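## Task

Take the foam block off the desk and set it on the top surface of the low shelf that sits below the SAMPLES sign. That shelf must stay roughly where it was, nothing standing on the floor may end up toppled, and the robot must not fall or finish leaning.

## Robot and tools

ROBOT. A wheeled cart with a head camera and two arms, left_arm and right_arm, each with a wrist camera and a two-jaw hand (one fixed jaw, one swinging). The cart spans x = -0.35 to 0.07 m and is 0.53 m wide (0.46 m wide above the 0.13 m wheels, front at x = 0.01). Pan axes are at x = -0.060, y = +0.155 (left) and -0.155 m (right); shoulders sit 0.89 m up. The fixed-jaw tip reaches about 0.44 m from its pan axis and no lower than 0.54 m above the floor. The base drives forward/back and turns; it cannot slide sideways.

FRAMES. Base frame: origin on the floor between the drive wheels, x forward, y left, z up, metres. left_hand and right_hand in results are the fixed-jaw tips in this frame; a held object sits toward the swinging jaw. Hand axes: z along the fingers, y from swinging to fixed jaw. base_odometry is in the odometry frame (the base frame at scene start), counts wheel turns only (slip looks like travel, and bumps can turn the robot unseen); heading in rad, left positive, -3.142 to 3.142.

move. Optional keys "base", "joints", "speeds", plus "cameras" and "blocking". No action returns state and images only.
- base: one velocity command {"x_m_s", "turn_rad_s", "for_s"}, not a pose. x_m_s is m/s forward (negative = backward), magnitude 0.005 to 0.291 or 0; turn_rad_s is rad/s, positive = left, magnitude 0.02 to 1.175 or 0; for_s 0.1 to 7.5 s. Omitted velocities are 0. Distance is roughly velocity times for_s, less for short commands (ramps 0.5 m/s2, 2 rad/s2). If |x|/0.291 + |turn|/1.175 exceeds 1 both are scaled down. Very small or near-max commands can undershoot: check base_odometry.
- joints: one flat dict for both arms and head, keyed by joint name, each value an absolute angle in rad (a target, not an offset). Ranges: head_pan_rad -3.2 to 3.2 (0 ahead, + left); head_tilt_rad -0.76 to 1.45 (+ down); per arm shoulder_pan -2.006 to 2.149, shoulder_lift -1.836 to 1.772, elbow_flex -1.773 to 1.58, wrist_flex -1.799 to 1.772, wrist_roll -2.816 to 2.978, gripper -0.03 to 1.944. Pan: positive is clockwise from above; forward is +1.571 (left) or -1.571 (right). Bend joints: all 0 puts the upper arm up (tilted 0.24 rad out) with forearm and fingers level; positive bends down; their sum is the finger angle below level (pointing down needs 1.571, so the forearm may be at most 0.20 rad above level). Roll -1.522: jaws close across the arm plane, fixed jaw left looking outward; 1.619: fixed jaw right; 0.049: close within the plane. The hand body protrudes about 0.08 m on the side away from the fixed jaw, so over furniture with level fingers keep the fixed jaw on the left. Gripper 0 = tips touch, 1 ≈ 0.075 m, 1.944 ≈ 0.106 m. An action lasts at most 15 s; a joint times out after 14 s.
- speeds: same keys (no grippers), rad/s, 0.08 to 4.71, this action only. Defaults: head 1.5, pan 1.4, lift and elbow 2, wrist_flex 1.6, wrist_roll 1.3. From about 3 rad/s a held item can be flung.
- cameras: list of head_camera, left_wrist_camera, right_wrist_camera or all.
- blocking: true (default) waits until everything rests; false returns in about 0.5 s. A later move overrides joints it names; if it omits base, a running base velocity stops.

wait {seconds 0 to 10, cameras}: lets time pass, returns early once moves rest. stop {cameras}: brakes everything still moving. zoom_image {camera, region [x0,y0,x1,y1] pixels from top-left, at most 504 each way}: closer look at the latest image. finished_scene {scene}: ends the scene irreversibly; the goal must hold afterwards. After ending scene 1, call nothing more in that reply.

RESULTS. base_status / joint_status: "done", "moving", "off_target" (resting away from target: load sag, obstruction or a tripped motor), "time_out" (a stop; the joint holds where it is), "not_followed" / "joint command not followed" (a clearance check between arm links withheld the targets; gripper still obeyed). Base "done (sent for a of b s)" reports how long the velocity was sent. on_its_own reports uncommanded actions. An unplanned stop or refused call skips the remaining moves in that reply. Motor temperatures: per-arm blocks in joint_positions order, then gripper; MOTOR HOT at 55 °C, motor cuts out at 70 °C (JOINT FAULT / HAND FAULT, status "limit_stop_at_motor_heat"). The simulation keeps running while a reply is being written.

PRACTICE. Start: arms folded, jaws shut, width 0.65 m. Stowed: left_arm pan -1.75, lift 0.05, elbow 1.35, wrist_flex -1.55, roll -1.52; right_arm the same with pan 1.75. Stow in two steps (wrist joints first, then the rest); unstow in the reverse order. Turning in place needs 0.44 m of clear radius; turning or reversing close to furniture can snag and tip the robot. Loaded joints sag downward: aim higher by the previous sag; hand positions may be a few cm off. Grip by commanding below contact angle; for thin items use -0.03. A joint stuck over 0.30 rad from target (jaws 0.09) for about 2 s trips: wait until steady, then command 0.2 rad back from the reading. Load limits about 0.4 kg at full reach, 0.7 kg within 0.28 m. Avoid arm-on-arm contact, hard pushes or pulls (pulling on things ahead tips the robot most easily), dropping objects from height, and knocking furniture over.

Each tool is called after "Request:" by a JSON object that holds its "name" and its "arguments", one argument or row to a line.

## Session

Request:
{"name": "move", "arguments": {

}}

Scene clock: 0.00 s.
Motor temperatures (°C): left_arm=[34 35 35 34 36 30] | right_arm=[30 29 27 28 32 27]
base_odometry: x=+0.000 y=+0.000 heading=+0.000
base_status: not commanded
joint_positions: head_pan_rad=+0.000 head_tilt_rad=+0.000 left_arm_shoulder_pan_rad=-0.003 left_arm_shoulder_lift_rad=-1.713 left_arm_elbow_flex_rad=+1.441 left_arm_wrist_flex_rad=+1.008 left_arm_wrist_roll_rad=-0.001 left_arm_gripper_rad=+0.000 right_arm_shoulder_pan_rad=+0.003 right_arm_shoulder_lift_rad=-1.719 right_arm_elbow_flex_rad=+1.462 right_arm_wrist_flex_rad=+1.129 right_arm_wrist_roll_rad=+0.000 right_arm_gripper_rad=+0.000
joint_status: not commanded
left_hand: x=-0.0604 y=+0.3122 z=+0.8334 quat_wxyz=(+0.405, -0.914, +0.021, +0.011) (m; base frame)
right_hand: x=-0.0604 y=-0.2963 z=+0.8163 quat_wxyz=(+0.008, +0.024, +0.939, -0.342) (m; base frame)
pictures: head_camera, left_wrist_camera, right_wrist_camera
Images, in order (width x height): head_camera 644x476, left_wrist_camera 644x476, right_wrist_camera 644x476.

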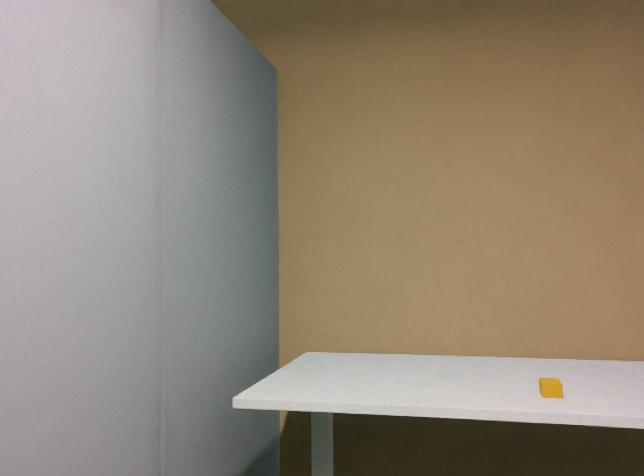

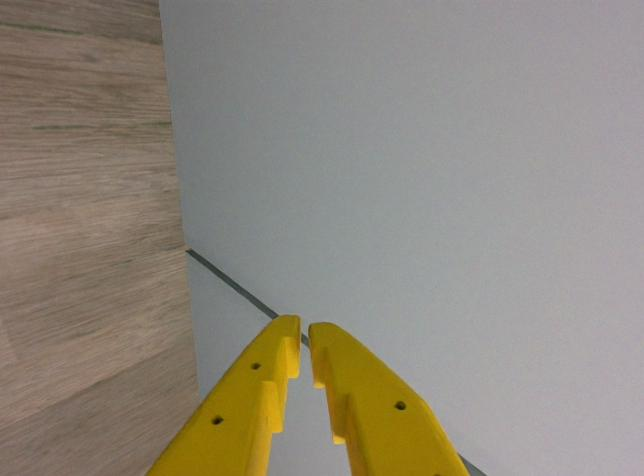

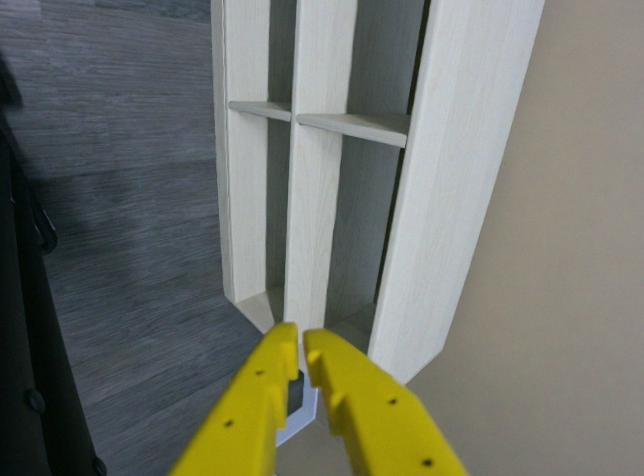

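Request:
{"name": "move", "arguments": {
  "joints": {"head_pan_rad":-0.9,"head_tilt_rad":0.35},
  "cameras": ["head_camera"]
}}

Request:
{"name": "move", "arguments": {
  "joints": {"head_pan_rad":-1.9,"head_tilt_rad":0.35},
  "cameras": ["head_camera"]
}}

Request:
{"name": "move", "arguments": {
  "joints": {"head_pan_rad":-2.9,"head_tilt_rad":0.35},
  "cameras": ["head_camera"]
}}

Request:
{"name": "move", "arguments": {
  "joints": {"head_pan_rad":0,"head_tilt_rad":0.6},
  "cameras": ["head_camera"]
}}

Scene clock: 8.23 s.
move: done
base_odometry: x=+0.000 y=+0.000 heading=+0.000
base_status: not commanded
joint_positions: head_pan_rad=-0.891 head_tilt_rad=+0.342 left_arm_shoulder_pan_rad=-0.003 left_arm_shoulder_lift_rad=-1.713 left_arm_elbow_flex_rad=+1.441 left_arm_wrist_flex_rad=+1.008 left_arm_wrist_roll_rad=-0.001 left_arm_gripper_rad=+0.000 right_arm_shoulder_pan_rad=+0.003 right_arm_shoulder_lift_rad=-1.719 right_arm_elbow_flex_rad=+1.462 right_arm_wrist_flex_rad=+1.129 right_arm_wrist_roll_rad=+0.000 right_arm_gripper_rad=+0.000
joint_status: all done
left_hand: x=-0.0604 y=+0.3122 z=+0.8334 quat_wxyz=(+0.405, -0.914, +0.021, +0.011)
right_hand: x=-0.0604 y=-0.2963 z=+0.8163 quat_wxyz=(+0.008, +0.024, +0.939, -0.342)
Images, in order (width x height): head_camera 644x476.

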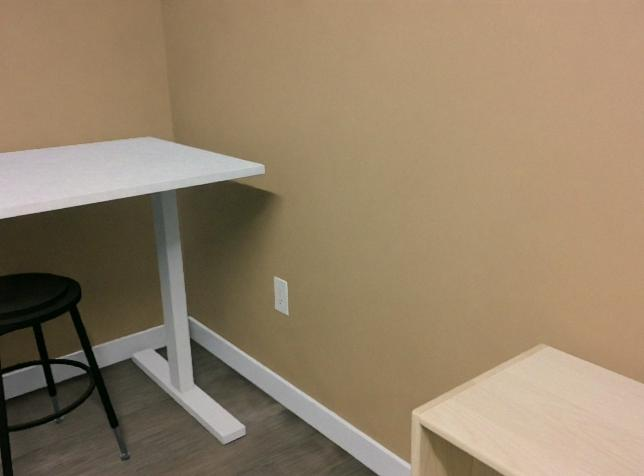

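Scene clock: 9.70 s.
move: done
base_odometry: x=+0.000 y=+0.000 heading=+0.000
base_status: not commanded
joint_positions: head_pan_rad=-1.891 head_tilt_rad=+0.342 left_arm_shoulder_pan_rad=-0.003 left_arm_shoulder_lift_rad=-1.713 left_arm_elbow_flex_rad=+1.441 left_arm_wrist_flex_rad=+1.008 left_arm_wrist_roll_rad=-0.001 left_arm_gripper_rad=+0.000 right_arm_shoulder_pan_rad=+0.003 right_arm_shoulder_lift_rad=-1.719 right_arm_elbow_flex_rad=+1.462 right_arm_wrist_flex_rad=+1.129 right_arm_wrist_roll_rad=+0.000 right_arm_gripper_rad=+0.000
joint_status: all done
left_hand: x=-0.0604 y=+0.3122 z=+0.8334 quat_wxyz=(+0.405, -0.914, +0.021, +0.011)
right_hand: x=-0.0604 y=-0.2963 z=+0.8163 quat_wxyz=(+0.008, +0.024, +0.939, -0.342)
Images, in order (width x height): head_camera 644x476.

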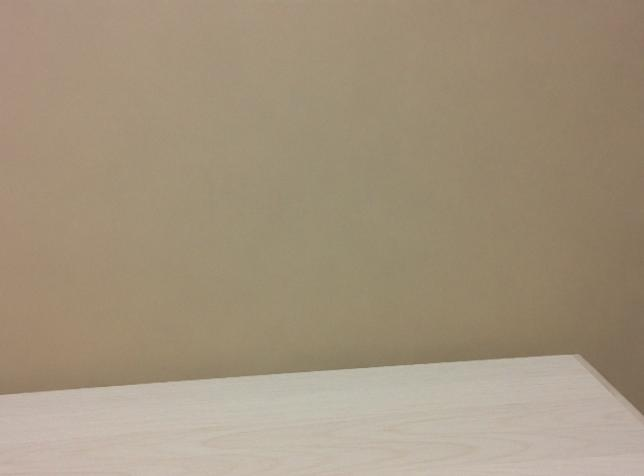

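Scene clock: 11.17 s.
move: done
base_odometry: x=+0.000 y=+0.000 heading=+0.000
base_status: not commanded
joint_positions: head_pan_rad=-2.890 head_tilt_rad=+0.342 left_arm_shoulder_pan_rad=-0.003 left_arm_shoulder_lift_rad=-1.713 left_arm_elbow_flex_rad=+1.441 left_arm_wrist_flex_rad=+1.008 left_arm_wrist_roll_rad=-0.001 left_arm_gripper_rad=+0.000 right_arm_shoulder_pan_rad=+0.003 right_arm_shoulder_lift_rad=-1.719 right_arm_elbow_flex_rad=+1.462 right_arm_wrist_flex_rad=+1.129 right_arm_wrist_roll_rad=+0.000 right_arm_gripper_rad=+0.000
joint_status: all done
left_hand: x=-0.0604 y=+0.3122 z=+0.8334 quat_wxyz=(+0.405, -0.914, +0.021, +0.011)
right_hand: x=-0.0604 y=-0.2963 z=+0.8163 quat_wxyz=(+0.008, +0.024, +0.939, -0.342)
Images, in order (width x height): head_camera 644x476.

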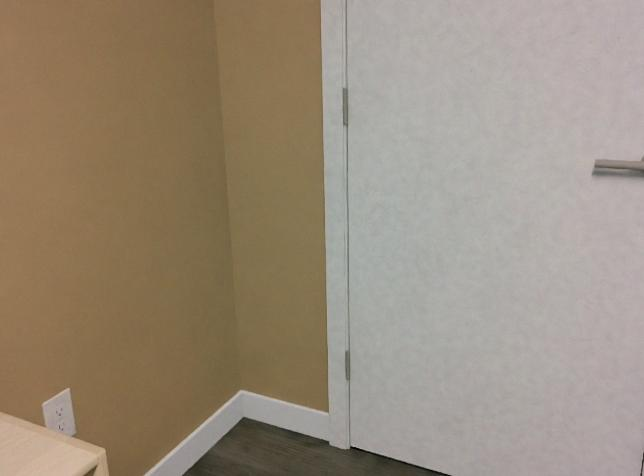

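Scene clock: 13.90 s.
move: done
base_odometry: x=+0.000 y=+0.000 heading=+0.000
base_status: not commanded
joint_positions: head_pan_rad=-0.011 head_tilt_rad=+0.593 left_arm_shoulder_pan_rad=-0.003 left_arm_shoulder_lift_rad=-1.713 left_arm_elbow_flex_rad=+1.441 left_arm_wrist_flex_rad=+1.008 left_arm_wrist_roll_rad=-0.001 left_arm_gripper_rad=+0.000 right_arm_shoulder_pan_rad=+0.003 right_arm_shoulder_lift_rad=-1.719 right_arm_elbow_flex_rad=+1.462 right_arm_wrist_flex_rad=+1.129 right_arm_wrist_roll_rad=+0.000 right_arm_gripper_rad=+0.000
joint_status: all done
left_hand: x=-0.0604 y=+0.3122 z=+0.8334 quat_wxyz=(+0.405, -0.914, +0.021, +0.011)
right_hand: x=-0.0604 y=-0.2963 z=+0.8163 quat_wxyz=(+0.008, +0.024, +0.939, -0.342)
Images, in order (width x height): head_camera 644x476.

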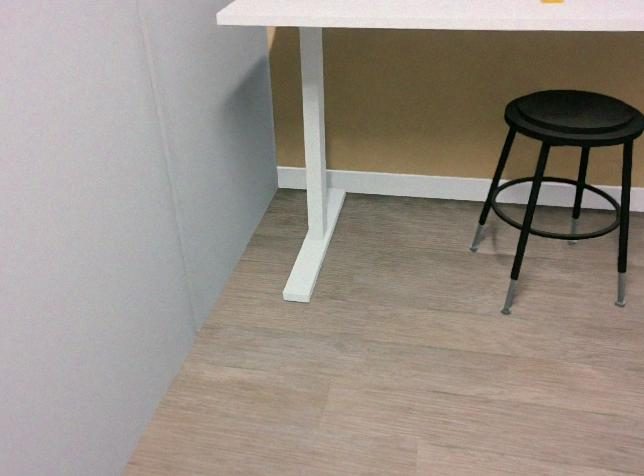

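Request:
{"name": "move", "arguments": {
  "joints": {"head_pan_rad":-1.0,"head_tilt_rad":-0.1},
  "cameras": ["head_camera"]
}}

Request:
{"name": "move", "arguments": {
  "joints": {"head_pan_rad":-1.75,"head_tilt_rad":-0.1},
  "cameras": ["head_camera"]
}}

Request:
{"name": "move", "arguments": {
  "joints": {"head_pan_rad":1.6,"head_tilt_rad":0.1},
  "cameras": ["head_camera"]
}}

Request:
{"name": "move", "arguments": {
  "joints": {"head_pan_rad":2.5,"head_tilt_rad":0.1},
  "cameras": ["head_camera"]
}}

Request:
{"name": "move", "arguments": {
  "joints": {"head_pan_rad":-1.57,"head_tilt_rad":0.7},
  "cameras": ["head_camera"]
}}

Scene clock: 30.93 s.
move: done
base_odometry: x=+0.000 y=+0.000 heading=+0.000
base_status: not commanded
joint_positions: head_pan_rad=-0.991 head_tilt_rad=-0.090 left_arm_shoulder_pan_rad=-0.003 left_arm_shoulder_lift_rad=-1.713 left_arm_elbow_flex_rad=+1.441 left_arm_wrist_flex_rad=+1.008 left_arm_wrist_roll_rad=-0.001 left_arm_gripper_rad=+0.000 right_arm_shoulder_pan_rad=+0.003 right_arm_shoulder_lift_rad=-1.719 right_arm_elbow_flex_rad=+1.462 right_arm_wrist_flex_rad=+1.129 right_arm_wrist_roll_rad=+0.000 right_arm_gripper_rad=+0.000
joint_status: all done
left_hand: x=-0.0604 y=+0.3122 z=+0.8334 quat_wxyz=(+0.405, -0.914, +0.021, +0.011)
right_hand: x=-0.0604 y=-0.2963 z=+0.8163 quat_wxyz=(+0.008, +0.024, +0.939, -0.342)
Images, in order (width x height): head_camera 644x476.

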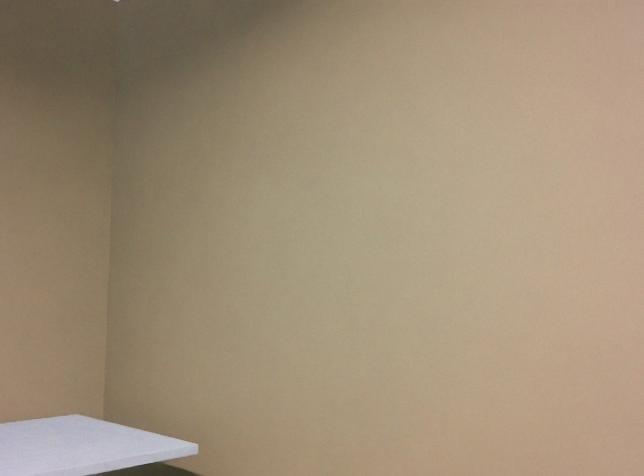

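Scene clock: 32.23 s.
move: done
base_odometry: x=+0.000 y=+0.000 heading=+0.000
base_status: not commanded
joint_positions: head_pan_rad=-1.741 head_tilt_rad=-0.090 left_arm_shoulder_pan_rad=-0.003 left_arm_shoulder_lift_rad=-1.713 left_arm_elbow_flex_rad=+1.441 left_arm_wrist_flex_rad=+1.008 left_arm_wrist_roll_rad=-0.001 left_arm_gripper_rad=+0.000 right_arm_shoulder_pan_rad=+0.003 right_arm_shoulder_lift_rad=-1.719 right_arm_elbow_flex_rad=+1.462 right_arm_wrist_flex_rad=+1.129 right_arm_wrist_roll_rad=+0.000 right_arm_gripper_rad=+0.000
joint_status: all done
left_hand: x=-0.0604 y=+0.3122 z=+0.8334 quat_wxyz=(+0.405, -0.914, +0.021, +0.011)
right_hand: x=-0.0604 y=-0.2963 z=+0.8163 quat_wxyz=(+0.008, +0.024, +0.939, -0.342)
Images, in order (width x height): head_camera 644x476.

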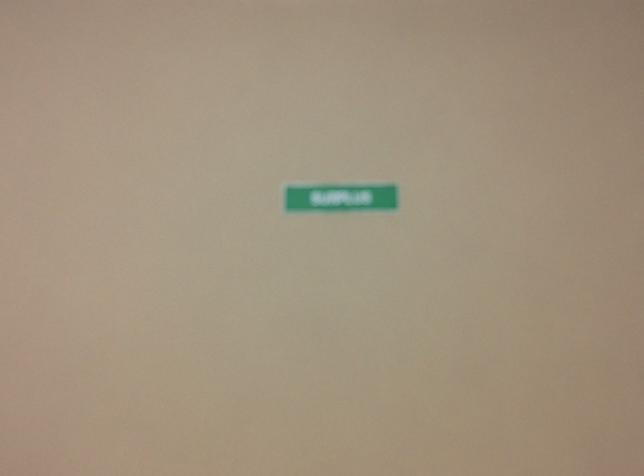

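Scene clock: 35.27 s.
move: done
base_odometry: x=+0.000 y=+0.000 heading=+0.000
base_status: not commanded
joint_positions: head_pan_rad=+1.589 head_tilt_rad=+0.091 left_arm_shoulder_pan_rad=-0.003 left_arm_shoulder_lift_rad=-1.713 left_arm_elbow_flex_rad=+1.441 left_arm_wrist_flex_rad=+1.008 left_arm_wrist_roll_rad=-0.001 left_arm_gripper_rad=+0.000 right_arm_shoulder_pan_rad=+0.003 right_arm_shoulder_lift_rad=-1.719 right_arm_elbow_flex_rad=+1.462 right_arm_wrist_flex_rad=+1.129 right_arm_wrist_roll_rad=+0.000 right_arm_gripper_rad=+0.000
joint_status: all done
left_hand: x=-0.0604 y=+0.3122 z=+0.8334 quat_wxyz=(+0.405, -0.914, +0.021, +0.011)
right_hand: x=-0.0604 y=-0.2963 z=+0.8163 quat_wxyz=(+0.008, +0.024, +0.939, -0.342)
Images, in order (width x height): head_camera 644x476.

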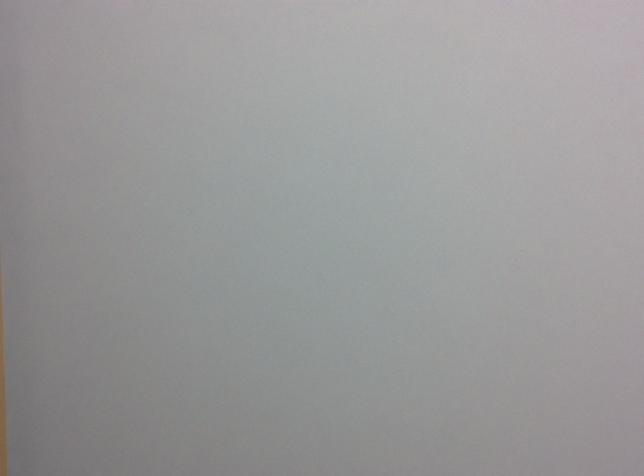

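Scene clock: 36.67 s.
move: done
base_odometry: x=+0.000 y=+0.000 heading=+0.000
base_status: not commanded
joint_positions: head_pan_rad=+2.490 head_tilt_rad=+0.091 left_arm_shoulder_pan_rad=-0.003 left_arm_shoulder_lift_rad=-1.713 left_arm_elbow_flex_rad=+1.441 left_arm_wrist_flex_rad=+1.008 left_arm_wrist_roll_rad=-0.001 left_arm_gripper_rad=+0.000 right_arm_shoulder_pan_rad=+0.003 right_arm_shoulder_lift_rad=-1.719 right_arm_elbow_flex_rad=+1.462 right_arm_wrist_flex_rad=+1.129 right_arm_wrist_roll_rad=+0.000 right_arm_gripper_rad=+0.000
joint_status: all done
left_hand: x=-0.0604 y=+0.3122 z=+0.8334 quat_wxyz=(+0.405, -0.914, +0.021, +0.011)
right_hand: x=-0.0604 y=-0.2963 z=+0.8163 quat_wxyz=(+0.008, +0.024, +0.939, -0.342)
Images, in order (width x height): head_camera 644x476.

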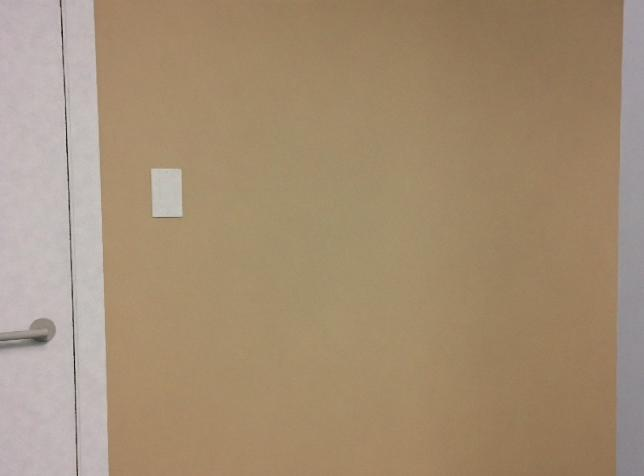

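Scene clock: 40.20 s.
move: done
base_odometry: x=+0.000 y=+0.000 heading=+0.000
base_status: not commanded
joint_positions: head_pan_rad=-1.560 head_tilt_rad=+0.693 left_arm_shoulder_pan_rad=-0.003 left_arm_shoulder_lift_rad=-1.713 left_arm_elbow_flex_rad=+1.441 left_arm_wrist_flex_rad=+1.008 left_arm_wrist_roll_rad=-0.001 left_arm_gripper_rad=+0.000 right_arm_shoulder_pan_rad=+0.003 right_arm_shoulder_lift_rad=-1.719 right_arm_elbow_flex_rad=+1.462 right_arm_wrist_flex_rad=+1.129 right_arm_wrist_roll_rad=+0.000 right_arm_gripper_rad=+0.000
joint_status: all done
left_hand: x=-0.0604 y=+0.3122 z=+0.8334 quat_wxyz=(+0.405, -0.914, +0.021, +0.011)
right_hand: x=-0.0604 y=-0.2963 z=+0.8163 quat_wxyz=(+0.008, +0.024, +0.939, -0.342)
Images, in order (width x height): head_camera 644x476.

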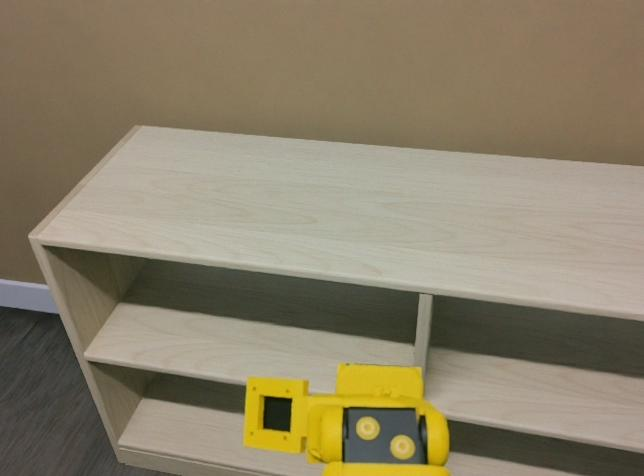

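Request:
{"name": "move", "arguments": {
  "joints": {"head_pan_rad":2.2,"head_tilt_rad":0.4},
  "cameras": ["head_camera"]
}}

Request:
{"name": "move", "arguments": {
  "joints": {"head_pan_rad":0.4,"head_tilt_rad":0.25},
  "cameras": ["head_camera"]
}}

Scene clock: 59.13 s.
move: done
base_odometry: x=+0.000 y=+0.000 heading=+0.000
base_status: not commanded
joint_positions: head_pan_rad=+2.189 head_tilt_rad=+0.413 left_arm_shoulder_pan_rad=-0.003 left_arm_shoulder_lift_rad=-1.713 left_arm_elbow_flex_rad=+1.441 left_arm_wrist_flex_rad=+1.008 left_arm_wrist_roll_rad=-0.001 left_arm_gripper_rad=+0.000 right_arm_shoulder_pan_rad=+0.003 right_arm_shoulder_lift_rad=-1.719 right_arm_elbow_flex_rad=+1.462 right_arm_wrist_flex_rad=+1.129 right_arm_wrist_roll_rad=+0.000 right_arm_gripper_rad=+0.000
joint_status: all done
left_hand: x=-0.0604 y=+0.3122 z=+0.8334 quat_wxyz=(+0.405, -0.914, +0.021, +0.011)
right_hand: x=-0.0604 y=-0.2963 z=+0.8163 quat_wxyz=(+0.008, +0.024, +0.939, -0.342)
Images, in order (width x height): head_camera 644x476.

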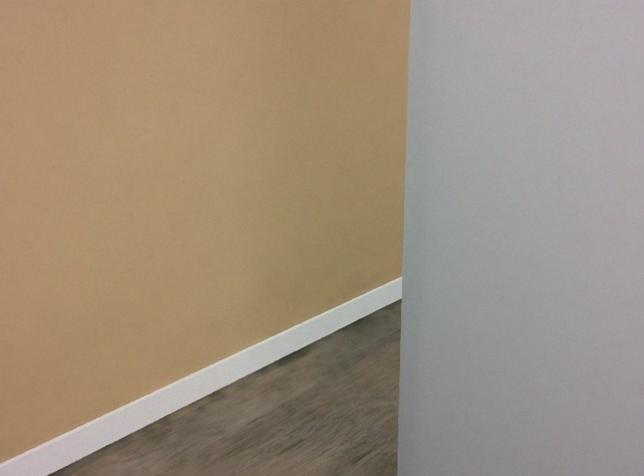

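Scene clock: 61.13 s.
move: done
base_odometry: x=+0.000 y=+0.000 heading=+0.000
base_status: not commanded
joint_positions: head_pan_rad=+0.410 head_tilt_rad=+0.262 left_arm_shoulder_pan_rad=-0.003 left_arm_shoulder_lift_rad=-1.713 left_arm_elbow_flex_rad=+1.441 left_arm_wrist_flex_rad=+1.008 left_arm_wrist_roll_rad=-0.001 left_arm_gripper_rad=+0.000 right_arm_shoulder_pan_rad=+0.003 right_arm_shoulder_lift_rad=-1.719 right_arm_elbow_flex_rad=+1.462 right_arm_wrist_flex_rad=+1.129 right_arm_wrist_roll_rad=+0.000 right_arm_gripper_rad=+0.000
joint_status: all done
left_hand: x=-0.0604 y=+0.3122 z=+0.8334 quat_wxyz=(+0.405, -0.914, +0.021, +0.011)
right_hand: x=-0.0604 y=-0.2963 z=+0.8163 quat_wxyz=(+0.008, +0.024, +0.939, -0.342)
Images, in order (width x height): head_camera 644x476.

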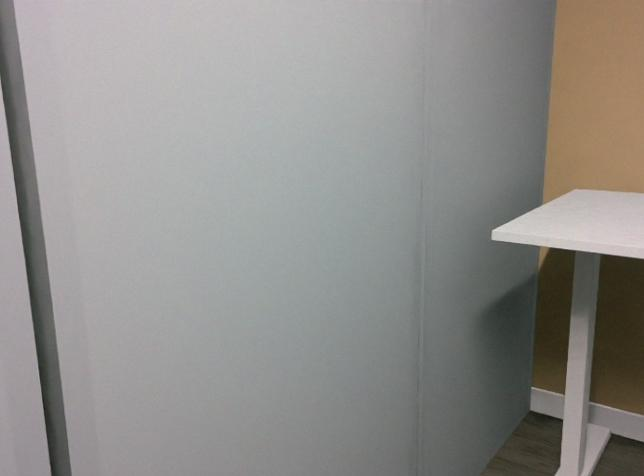

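Request:
{"name": "move", "arguments": {
  "base": {"turn_rad_s":-0.4,"for_s":0.68},
  "joints": {"head_pan_rad":0,"head_tilt_rad":0.45}
}}

Request:
{"name": "move", "arguments": {
  "base": {"x_m_s":0.25,"for_s":3.8},
  "cameras": ["head_camera"]
}}

Scene clock: 87.23 s.
move: done
base_odometry: x=-0.001 y=+0.000 heading=-0.267
base_status: done (sent for 0.67 of 0.67 s)
joint_positions: head_pan_rad=+0.009 head_tilt_rad=+0.442 left_arm_shoulder_pan_rad=-0.003 left_arm_shoulder_lift_rad=-1.713 left_arm_elbow_flex_rad=+1.441 left_arm_wrist_flex_rad=+1.008 left_arm_wrist_roll_rad=-0.001 left_arm_gripper_rad=+0.000 right_arm_shoulder_pan_rad=+0.004 right_arm_shoulder_lift_rad=-1.719 right_arm_elbow_flex_rad=+1.462 right_arm_wrist_flex_rad=+1.129 right_arm_wrist_roll_rad=+0.000 right_arm_gripper_rad=+0.000
joint_status: all done
left_hand: x=-0.0604 y=+0.3122 z=+0.8334 quat_wxyz=(+0.405, -0.914, +0.021, +0.011)
right_hand: x=-0.0606 y=-0.2963 z=+0.8163 quat_wxyz=(+0.008, +0.025, +0.939, -0.342)
pictures: none

Scene clock: 92.20 s.
move: done
base_odometry: x=+0.916 y=-0.252 heading=-0.268
base_status: done (sent for 3.8 of 3.8 s)
joint_positions: head_pan_rad=+0.009 head_tilt_rad=+0.442 left_arm_shoulder_pan_rad=-0.004 left_arm_shoulder_lift_rad=-1.713 left_arm_elbow_flex_rad=+1.441 left_arm_wrist_flex_rad=+1.008 left_arm_wrist_roll_rad=-0.001 left_arm_gripper_rad=+0.000 right_arm_shoulder_pan_rad=+0.000 right_arm_shoulder_lift_rad=-1.719 right_arm_elbow_flex_rad=+1.462 right_arm_wrist_flex_rad=+1.129 right_arm_wrist_roll_rad=+0.000 right_arm_gripper_rad=+0.000
joint_status: not commanded
left_hand: x=-0.0607 y=+0.3122 z=+0.8334 quat_wxyz=(+0.405, -0.914, +0.021, +0.011)
right_hand: x=-0.0600 y=-0.2963 z=+0.8163 quat_wxyz=(+0.008, +0.023, +0.939, -0.342)
Images, in order (width x height): head_camera 644x476.

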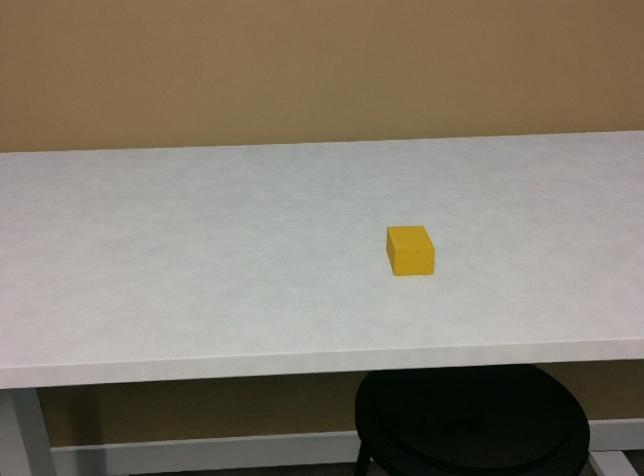

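Request:
{"name": "move", "arguments": {
  "base": {"turn_rad_s":0.3,"for_s":0.34},
  "joints": {"right_arm_shoulder_lift_rad":-0.4,"right_arm_elbow_flex_rad":0.2,"right_arm_wrist_flex_rad":1.5}
}}

Request:
{"name": "move", "arguments": {
  "joints": {"right_arm_shoulder_pan_rad":-1.571,"right_arm_shoulder_lift_rad":0,"right_arm_elbow_flex_rad":-0.2,"right_arm_wrist_flex_rad":1.77,"right_arm_wrist_roll_rad":-1.522,"right_arm_gripper_rad":1.0,"head_tilt_rad":0.6,"head_pan_rad":-0.25},
  "cameras": ["head_camera","right_wrist_camera"]
}}

Scene clock: 116.43 s.
move: done
base_odometry: x=+0.916 y=-0.252 heading=-0.168
base_status: done (sent for 0.33 of 0.33 s)
joint_positions: head_pan_rad=+0.009 head_tilt_rad=+0.442 left_arm_shoulder_pan_rad=+0.002 left_arm_shoulder_lift_rad=-1.713 left_arm_elbow_flex_rad=+1.441 left_arm_wrist_flex_rad=+1.008 left_arm_wrist_roll_rad=-0.001 left_arm_gripper_rad=+0.000 right_arm_shoulder_pan_rad=-0.004 right_arm_shoulder_lift_rad=-0.401 right_arm_elbow_flex_rad=+0.241 right_arm_wrist_flex_rad=+1.496 right_arm_wrist_roll_rad=+0.000 right_arm_gripper_rad=+0.000
joint_status: all done
left_hand: x=-0.0597 y=+0.3122 z=+0.8334 quat_wxyz=(+0.405, -0.914, +0.023, +0.010)
right_hand: x=-0.0594 y=-0.3293 z=+0.8772 quat_wxyz=(+0.003, +0.022, +0.993, -0.117)
pictures: none

Scene clock: 118.40 s.
move: done
base_odometry: x=+0.916 y=-0.252 heading=-0.168
base_status: not commanded
joint_positions: head_pan_rad=-0.241 head_tilt_rad=+0.593 left_arm_shoulder_pan_rad=+0.000 left_arm_shoulder_lift_rad=-1.713 left_arm_elbow_flex_rad=+1.441 left_arm_wrist_flex_rad=+1.008 left_arm_wrist_roll_rad=-0.001 left_arm_gripper_rad=+0.000 right_arm_shoulder_pan_rad=-1.562 right_arm_shoulder_lift_rad=+0.002 right_arm_elbow_flex_rad=-0.159 right_arm_wrist_flex_rad=+1.762 right_arm_wrist_roll_rad=-1.514 right_arm_gripper_rad=+0.991
joint_status: all done
left_hand: x=-0.0600 y=+0.3122 z=+0.8334 quat_wxyz=(+0.405, -0.914, +0.023, +0.010)
right_hand: x=+0.1253 y=-0.1489 z=+0.8723 quat_wxyz=(-0.017, +0.000, +1.000, +0.000)
Images, in order (width x height): head_camera 644x476, right_wrist_camera 644x476.

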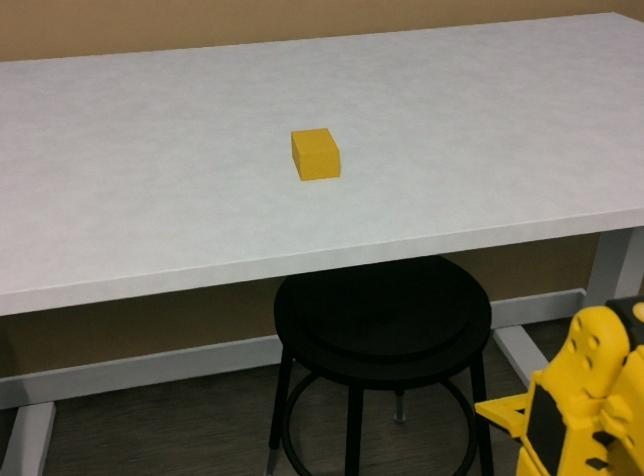

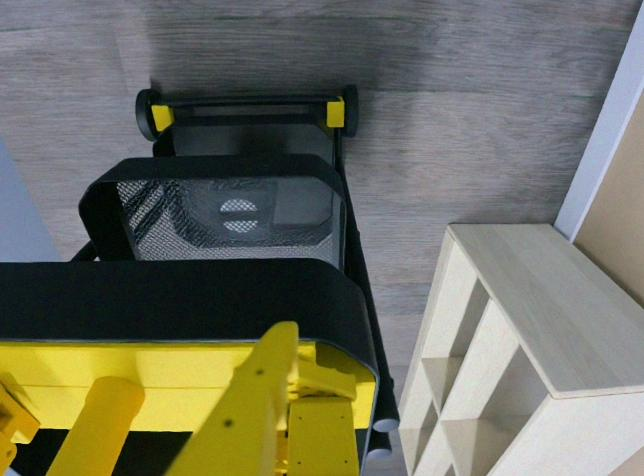

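Request:
{"name": "move", "arguments": {
  "base": {"x_m_s":0.2,"for_s":1.7},
  "joints": {"head_tilt_rad":0.85}
}}

Request:
{"name": "move", "arguments": {
  "joints": {"right_arm_shoulder_lift_rad":0.5,"right_arm_elbow_flex_rad":-0.7,"right_arm_wrist_flex_rad":1.5,"right_arm_gripper_rad":1.3},
  "cameras": ["head_camera","right_wrist_camera"]
}}

Scene clock: 146.77 s.
move: done
base_odometry: x=+1.251 y=-0.308 heading=-0.165
base_status: done (sent for 1.7 of 1.7 s)
joint_positions: head_pan_rad=-0.241 head_tilt_rad=+0.844 left_arm_shoulder_pan_rad=-0.003 left_arm_shoulder_lift_rad=-1.713 left_arm_elbow_flex_rad=+1.441 left_arm_wrist_flex_rad=+1.008 left_arm_wrist_roll_rad=-0.001 left_arm_gripper_rad=+0.000 right_arm_shoulder_pan_rad=-1.564 right_arm_shoulder_lift_rad=+0.002 right_arm_elbow_flex_rad=-0.161 right_arm_wrist_flex_rad=+1.769 right_arm_wrist_roll_rad=-1.514 right_arm_gripper_rad=+0.991
joint_status: all done
left_hand: x=-0.0604 y=+0.3122 z=+0.8334 quat_wxyz=(+0.405, -0.914, +0.021, +0.011)
right_hand: x=+0.1245 y=-0.1486 z=+0.8725 quat_wxyz=(-0.020, +0.000, +1.000, +0.000)
pictures: none

Scene clock: 147.90 s.
move: done
base_odometry: x=+1.251 y=-0.308 heading=-0.165
base_status: not commanded
joint_positions: head_pan_rad=-0.241 head_tilt_rad=+0.844 left_arm_shoulder_pan_rad=-0.001 left_arm_shoulder_lift_rad=-1.713 left_arm_elbow_flex_rad=+1.441 left_arm_wrist_flex_rad=+1.008 left_arm_wrist_roll_rad=-0.001 left_arm_gripper_rad=+0.000 right_arm_shoulder_pan_rad=-1.565 right_arm_shoulder_lift_rad=+0.473 right_arm_elbow_flex_rad=-0.693 right_arm_wrist_flex_rad=+1.509 right_arm_wrist_roll_rad=-1.514 right_arm_gripper_rad=+1.290
joint_status: all done
left_hand: x=-0.0602 y=+0.3122 z=+0.8334 quat_wxyz=(+0.405, -0.914, +0.022, +0.010)
right_hand: x=+0.2215 y=-0.1489 z=+0.8616 quat_wxyz=(+0.140, -0.001, +0.990, -0.001)
Images, in order (width x height): head_camera 644x476, right_wrist_camera 644x476.

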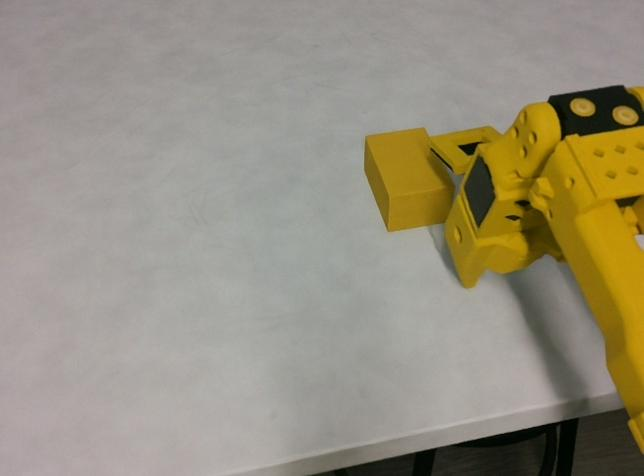

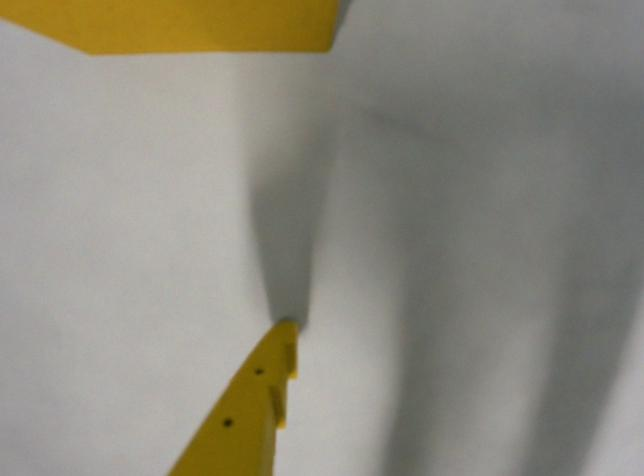

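Request:
{"name": "move", "arguments": {
  "joints": {"right_arm_shoulder_pan_rad":-1.715}
}}

Request:
{"name": "move", "arguments": {
  "joints": {"right_arm_shoulder_lift_rad":0.76,"right_arm_elbow_flex_rad":-1.0,"right_arm_wrist_flex_rad":1.03},
  "speeds": {"right_arm_shoulder_lift_rad":0.33,"right_arm_elbow_flex_rad":0.35,"right_arm_wrist_flex_rad":0.53},
  "cameras": ["head_camera","right_wrist_camera"]
}}

Scene clock: 167.97 s.
move: off_target
base_odometry: x=+1.251 y=-0.308 heading=-0.165
base_status: not commanded
joint_positions: head_pan_rad=-0.241 head_tilt_rad=+0.844 left_arm_shoulder_pan_rad=-0.001 left_arm_shoulder_lift_rad=-1.713 left_arm_elbow_flex_rad=+1.441 left_arm_wrist_flex_rad=+1.008 left_arm_wrist_roll_rad=-0.001 left_arm_gripper_rad=+0.000 right_arm_shoulder_pan_rad=-1.692 right_arm_shoulder_lift_rad=+0.476 right_arm_elbow_flex_rad=-0.696 right_arm_wrist_flex_rad=+1.500 right_arm_wrist_roll_rad=-1.526 right_arm_gripper_rad=+1.290
joint_status: right_arm_shoulder_pan_rad off_target (ended at -1.691, target -1.715)
left_hand: x=-0.0602 y=+0.3122 z=+0.8334 quat_wxyz=(+0.405, -0.914, +0.022, +0.010)
right_hand: x=+0.2202 y=-0.1130 z=+0.8618 quat_wxyz=(+0.144, -0.058, +0.988, +0.009)
pictures: none

Scene clock: 169.43 s.
move: done
base_odometry: x=+1.251 y=-0.308 heading=-0.165
base_status: not commanded
joint_positions: head_pan_rad=-0.241 head_tilt_rad=+0.844 left_arm_shoulder_pan_rad=-0.003 left_arm_shoulder_lift_rad=-1.713 left_arm_elbow_flex_rad=+1.441 left_arm_wrist_flex_rad=+1.008 left_arm_wrist_roll_rad=-0.001 left_arm_gripper_rad=+0.000 right_arm_shoulder_pan_rad=-1.711 right_arm_shoulder_lift_rad=+0.774 right_arm_elbow_flex_rad=-0.958 right_arm_wrist_flex_rad=+1.043 right_arm_wrist_roll_rad=-1.526 right_arm_gripper_rad=+1.290
joint_status: all done
left_hand: x=-0.0604 y=+0.3122 z=+0.8334 quat_wxyz=(+0.405, -0.914, +0.021, +0.011)
right_hand: x=+0.3009 y=-0.0963 z=+0.8631 quat_wxyz=(+0.348, -0.064, +0.935, +0.025)
Images, in order (width x height): head_camera 644x476, right_wrist_camera 644x476.

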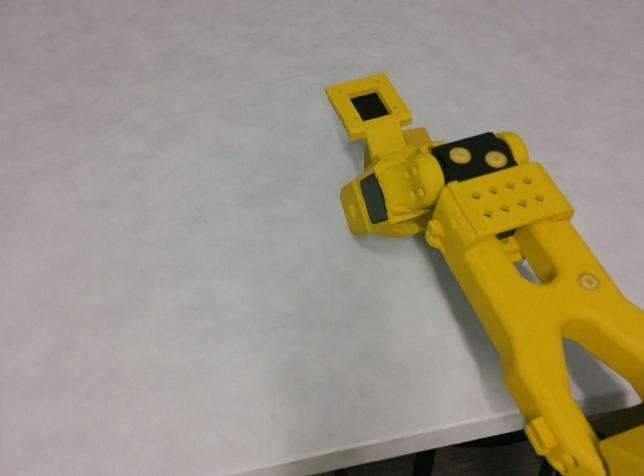

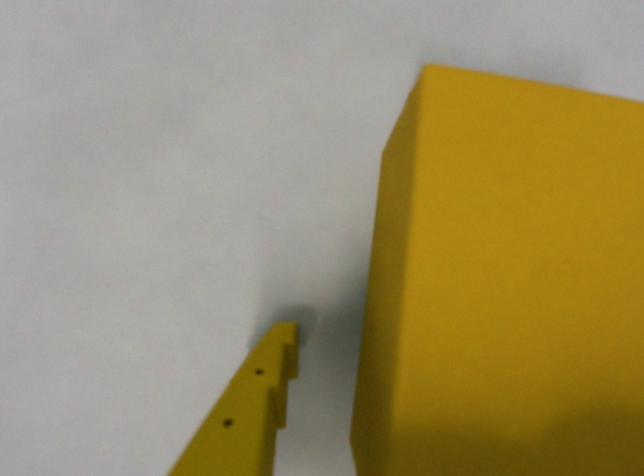

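Request:
{"name": "move", "arguments": {
  "joints": {"right_arm_gripper_rad":0.35},
  "cameras": ["right_wrist_camera"]
}}

Scene clock: 176.07 s.
move: off_target
base_odometry: x=+1.251 y=-0.308 heading=-0.165
base_status: not commanded
joint_positions: head_pan_rad=-0.241 head_tilt_rad=+0.844 left_arm_shoulder_pan_rad=-0.001 left_arm_shoulder_lift_rad=-1.713 left_arm_elbow_flex_rad=+1.441 left_arm_wrist_flex_rad=+1.008 left_arm_wrist_roll_rad=-0.001 left_arm_gripper_rad=+0.000 right_arm_shoulder_pan_rad=-1.709 right_arm_shoulder_lift_rad=+0.774 right_arm_elbow_flex_rad=-0.971 right_arm_wrist_flex_rad=+1.037 right_arm_wrist_roll_rad=-1.514 right_arm_gripper_rad=+0.588
joint_status: right_arm_gripper_rad off_target (ended at +0.588, target +0.350)
left_hand: x=-0.0602 y=+0.3122 z=+0.8334 quat_wxyz=(+0.405, -0.914, +0.022, +0.010)
right_hand: x=+0.3027 y=-0.0966 z=+0.8666 quat_wxyz=(+0.356, -0.068, +0.932, +0.023)
Images, in order (width x height): right_wrist_camera 644x476.

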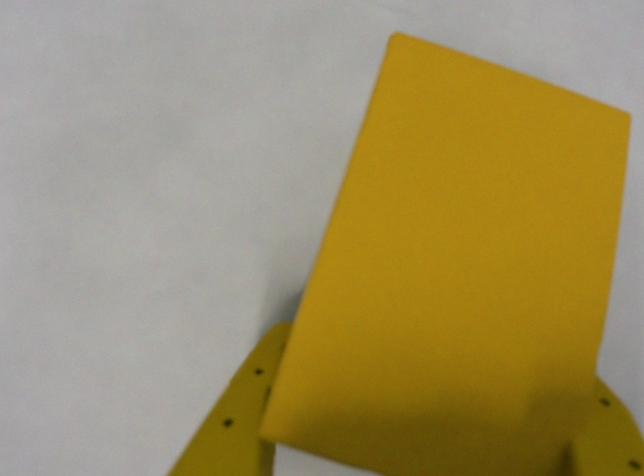

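Request:
{"name": "move", "arguments": {
  "joints": {"right_arm_shoulder_lift_rad":0.1,"right_arm_elbow_flex_rad":-0.7},
  "speeds": {"right_arm_shoulder_lift_rad":0.8,"right_arm_elbow_flex_rad":0.8}
}}

Request:
{"name": "move", "arguments": {
  "base": {"x_m_s":-0.28,"turn_rad_s":0,"for_s":7.5},
  "joints": {"right_arm_elbow_flex_rad":-0.3,"head_pan_rad":1.5,"head_tilt_rad":0.4,"right_arm_shoulder_pan_rad":-1.571,"right_arm_shoulder_lift_rad":-0.3},
  "cameras": ["head_camera","right_wrist_camera"]
}}

Request:
{"name": "move", "arguments": {
  "joints": {"head_pan_rad":2.2},
  "cameras": ["head_camera"]
}}

Scene clock: 190.27 s.
move: done
base_odometry: x=+1.251 y=-0.308 heading=-0.165
base_status: not commanded
joint_positions: head_pan_rad=-0.241 head_tilt_rad=+0.844 left_arm_shoulder_pan_rad=-0.001 left_arm_shoulder_lift_rad=-1.713 left_arm_elbow_flex_rad=+1.441 left_arm_wrist_flex_rad=+1.008 left_arm_wrist_roll_rad=-0.001 left_arm_gripper_rad=+0.000 right_arm_shoulder_pan_rad=-1.709 right_arm_shoulder_lift_rad=+0.160 right_arm_elbow_flex_rad=-0.698 right_arm_wrist_flex_rad=+1.037 right_arm_wrist_roll_rad=-1.514 right_arm_gripper_rad=+0.588
joint_status: all done
left_hand: x=-0.0602 y=+0.3122 z=+0.8334 quat_wxyz=(+0.405, -0.914, +0.022, +0.010)
right_hand: x=+0.2658 y=-0.1018 z=+0.9970 quat_wxyz=(+0.509, -0.063, +0.858, +0.033)
pictures: none

Scene clock: 199.17 s.
move: done
base_odometry: x=-0.819 y=+0.041 heading=-0.167
base_status: done (sent for 7.5 of 7.5 s)
joint_positions: head_pan_rad=+1.490 head_tilt_rad=+0.413 left_arm_shoulder_pan_rad=-0.004 left_arm_shoulder_lift_rad=-1.713 left_arm_elbow_flex_rad=+1.441 left_arm_wrist_flex_rad=+1.008 left_arm_wrist_roll_rad=-0.001 left_arm_gripper_rad=+0.000 right_arm_shoulder_pan_rad=-1.580 right_arm_shoulder_lift_rad=-0.258 right_arm_elbow_flex_rad=-0.297 right_arm_wrist_flex_rad=+1.037 right_arm_wrist_roll_rad=-1.526 right_arm_gripper_rad=+0.588
joint_status: all done
left_hand: x=-0.0607 y=+0.3122 z=+0.8334 quat_wxyz=(+0.405, -0.914, +0.021, +0.011)
right_hand: x=+0.2227 y=-0.1445 z=+1.0111 quat_wxyz=(+0.518, -0.002, +0.855, +0.004)
Images, in order (width x height): head_camera 644x476, right_wrist_camera 644x476.

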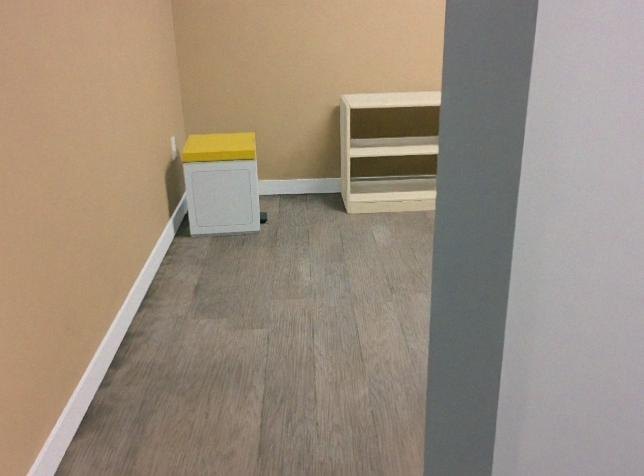

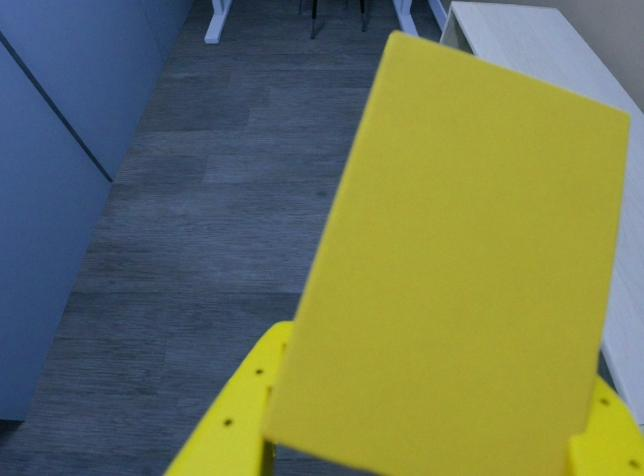

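Scene clock: 200.43 s.
move: done
base_odometry: x=-0.819 y=+0.041 heading=-0.167
base_status: not commanded
joint_positions: head_pan_rad=+2.189 head_tilt_rad=+0.413 left_arm_shoulder_pan_rad=-0.004 left_arm_shoulder_lift_rad=-1.713 left_arm_elbow_flex_rad=+1.441 left_arm_wrist_flex_rad=+1.008 left_arm_wrist_roll_rad=-0.001 left_arm_gripper_rad=+0.000 right_arm_shoulder_pan_rad=-1.580 right_arm_shoulder_lift_rad=-0.258 right_arm_elbow_flex_rad=-0.297 right_arm_wrist_flex_rad=+1.037 right_arm_wrist_roll_rad=-1.526 right_arm_gripper_rad=+0.588
joint_status: all done
left_hand: x=-0.0607 y=+0.3122 z=+0.8334 quat_wxyz=(+0.405, -0.914, +0.021, +0.011)
right_hand: x=+0.2227 y=-0.1445 z=+1.0111 quat_wxyz=(+0.518, -0.002, +0.855, +0.004)
Images, in order (width x height): head_camera 644x476.

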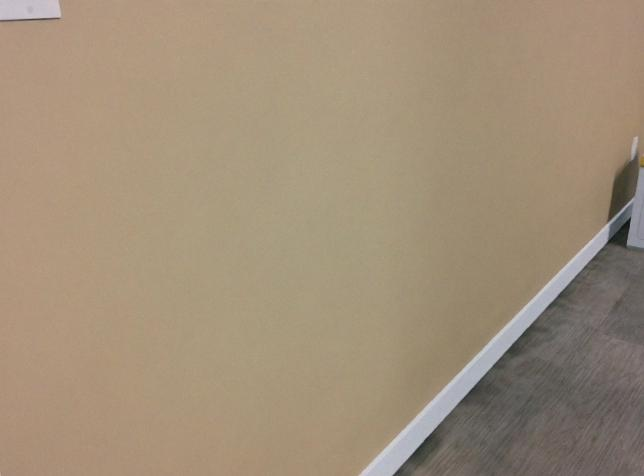

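Request:
{"name": "move", "arguments": {
  "base": {"x_m_s":-0.2,"for_s":0.9}
}}

Request:
{"name": "move", "arguments": {
  "base": {"turn_rad_s":0.6,"for_s":2.62},
  "joints": {"head_pan_rad":0,"head_tilt_rad":0.1},
  "cameras": ["head_camera"]
}}

Request:
{"name": "move", "arguments": {
  "base": {"x_m_s":0.28,"for_s":4.5},
  "joints": {"head_pan_rad":-0.3,"head_tilt_rad":0.1},
  "cameras": ["head_camera"]
}}

Scene clock: 219.43 s.
move: done
base_odometry: x=-0.997 y=+0.071 heading=-0.167
base_status: done (sent for 0.9 of 0.9 s)
joint_positions: head_pan_rad=+2.189 head_tilt_rad=+0.412 left_arm_shoulder_pan_rad=+0.002 left_arm_shoulder_lift_rad=-1.713 left_arm_elbow_flex_rad=+1.441 left_arm_wrist_flex_rad=+1.008 left_arm_wrist_roll_rad=-0.001 left_arm_gripper_rad=+0.000 right_arm_shoulder_pan_rad=-1.580 right_arm_shoulder_lift_rad=-0.258 right_arm_elbow_flex_rad=-0.297 right_arm_wrist_flex_rad=+1.037 right_arm_wrist_roll_rad=-1.526 right_arm_gripper_rad=+0.588
joint_status: not commanded
left_hand: x=-0.0597 y=+0.3122 z=+0.8334 quat_wxyz=(+0.405, -0.914, +0.023, +0.010)
right_hand: x=+0.2227 y=-0.1445 z=+1.0111 quat_wxyz=(+0.518, -0.002, +0.855, +0.004)
pictures: none

Scene clock: 222.73 s.
move: done
base_odometry: x=-0.997 y=+0.071 heading=+1.413
base_status: done (sent for 2.63 of 2.63 s)
joint_positions: head_pan_rad=+0.009 head_tilt_rad=+0.111 left_arm_shoulder_pan_rad=-0.006 left_arm_shoulder_lift_rad=-1.713 left_arm_elbow_flex_rad=+1.441 left_arm_wrist_flex_rad=+1.008 left_arm_wrist_roll_rad=-0.001 left_arm_gripper_rad=+0.000 right_arm_shoulder_pan_rad=-1.577 right_arm_shoulder_lift_rad=-0.258 right_arm_elbow_flex_rad=-0.297 right_arm_wrist_flex_rad=+1.037 right_arm_wrist_roll_rad=-1.526 right_arm_gripper_rad=+0.588
joint_status: all done
left_hand: x=-0.0609 y=+0.3122 z=+0.8334 quat_wxyz=(+0.405, -0.914, +0.020, +0.011)
right_hand: x=+0.2227 y=-0.1454 z=+1.0111 quat_wxyz=(+0.518, -0.001, +0.855, +0.003)
Images, in order (width x height): head_camera 644x476.

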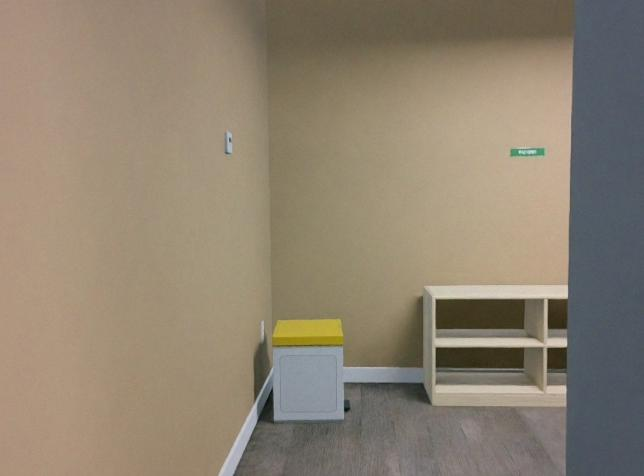

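Scene clock: 228.47 s.
move: done
base_odometry: x=-0.800 y=+1.315 heading=+1.415
base_status: done (sent for 4.5 of 4.5 s)
joint_positions: head_pan_rad=-0.291 head_tilt_rad=+0.110 left_arm_shoulder_pan_rad=-0.004 left_arm_shoulder_lift_rad=-1.713 left_arm_elbow_flex_rad=+1.441 left_arm_wrist_flex_rad=+1.008 left_arm_wrist_roll_rad=-0.001 left_arm_gripper_rad=+0.000 right_arm_shoulder_pan_rad=-1.579 right_arm_shoulder_lift_rad=-0.258 right_arm_elbow_flex_rad=-0.297 right_arm_wrist_flex_rad=+1.037 right_arm_wrist_roll_rad=-1.526 right_arm_gripper_rad=+0.588
joint_status: all done
left_hand: x=-0.0607 y=+0.3122 z=+0.8334 quat_wxyz=(+0.405, -0.914, +0.021, +0.011)
right_hand: x=+0.2227 y=-0.1450 z=+1.0111 quat_wxyz=(+0.518, -0.002, +0.855, +0.003)
Images, in order (width x height): head_camera 644x476.

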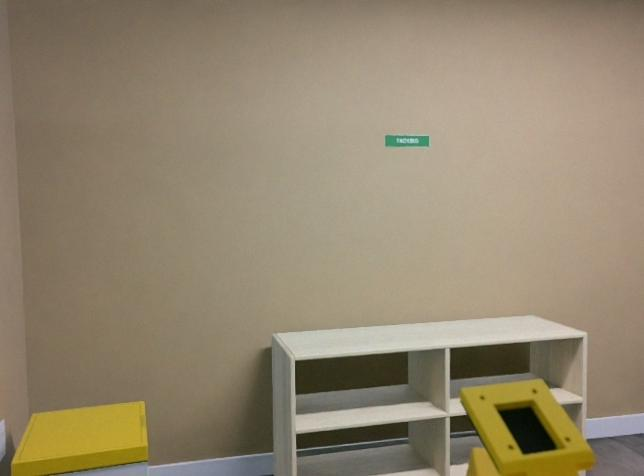

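Request:
{"name": "move", "arguments": {
  "joints": {"head_pan_rad":-1.2,"head_tilt_rad":0.1},
  "cameras": ["head_camera"]
}}

Request:
{"name": "move", "arguments": {
  "base": {"x_m_s":0.25,"for_s":1.5},
  "joints": {"head_pan_rad":-1.8,"head_tilt_rad":0.1},
  "cameras": ["head_camera"]
}}

Scene clock: 236.60 s.
move: done
base_odometry: x=-0.800 y=+1.315 heading=+1.415
base_status: not commanded
joint_positions: head_pan_rad=-1.190 head_tilt_rad=+0.110 left_arm_shoulder_pan_rad=-0.004 left_arm_shoulder_lift_rad=-1.713 left_arm_elbow_flex_rad=+1.441 left_arm_wrist_flex_rad=+1.008 left_arm_wrist_roll_rad=-0.001 left_arm_gripper_rad=+0.000 right_arm_shoulder_pan_rad=-1.579 right_arm_shoulder_lift_rad=-0.258 right_arm_elbow_flex_rad=-0.297 right_arm_wrist_flex_rad=+1.037 right_arm_wrist_roll_rad=-1.526 right_arm_gripper_rad=+0.588
joint_status: all done
left_hand: x=-0.0607 y=+0.3122 z=+0.8334 quat_wxyz=(+0.405, -0.914, +0.021, +0.011)
right_hand: x=+0.2227 y=-0.1450 z=+1.0111 quat_wxyz=(+0.518, -0.002, +0.855, +0.003)
Images, in order (width x height): head_camera 644x476.

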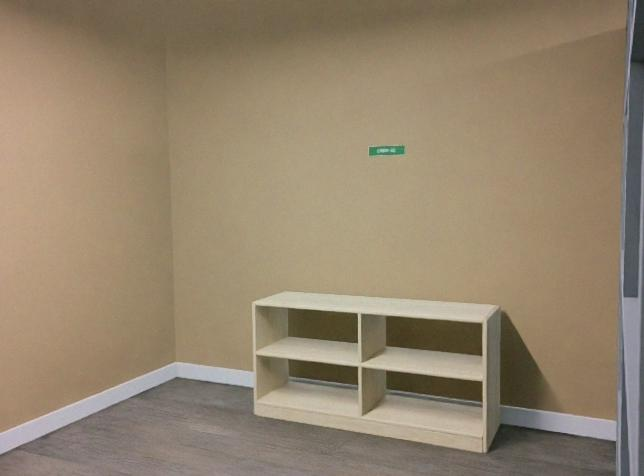

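Scene clock: 239.27 s.
move: done
base_odometry: x=-0.741 y=+1.685 heading=+1.412
base_status: done (sent for 1.5 of 1.5 s)
joint_positions: head_pan_rad=-1.790 head_tilt_rad=+0.110 left_arm_shoulder_pan_rad=-0.004 left_arm_shoulder_lift_rad=-1.713 left_arm_elbow_flex_rad=+1.441 left_arm_wrist_flex_rad=+1.008 left_arm_wrist_roll_rad=-0.001 left_arm_gripper_rad=+0.000 right_arm_shoulder_pan_rad=-1.579 right_arm_shoulder_lift_rad=-0.260 right_arm_elbow_flex_rad=-0.297 right_arm_wrist_flex_rad=+1.037 right_arm_wrist_roll_rad=-1.526 right_arm_gripper_rad=+0.588
joint_status: all done
left_hand: x=-0.0607 y=+0.3122 z=+0.8334 quat_wxyz=(+0.405, -0.914, +0.021, +0.011)
right_hand: x=+0.2225 y=-0.1450 z=+1.0115 quat_wxyz=(+0.519, -0.002, +0.855, +0.003)
Images, in order (width x height): head_camera 644x476.

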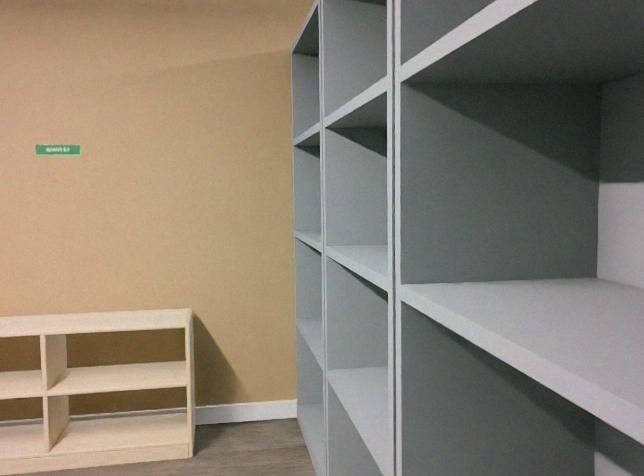

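Request:
{"name": "zoom_image", "arguments": {
  "camera": "head_camera",
  "region": [20, 130, 100, 170]
}}

Scaled by 6.300.

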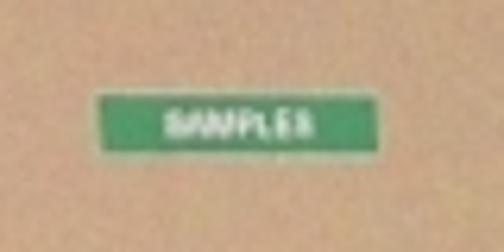

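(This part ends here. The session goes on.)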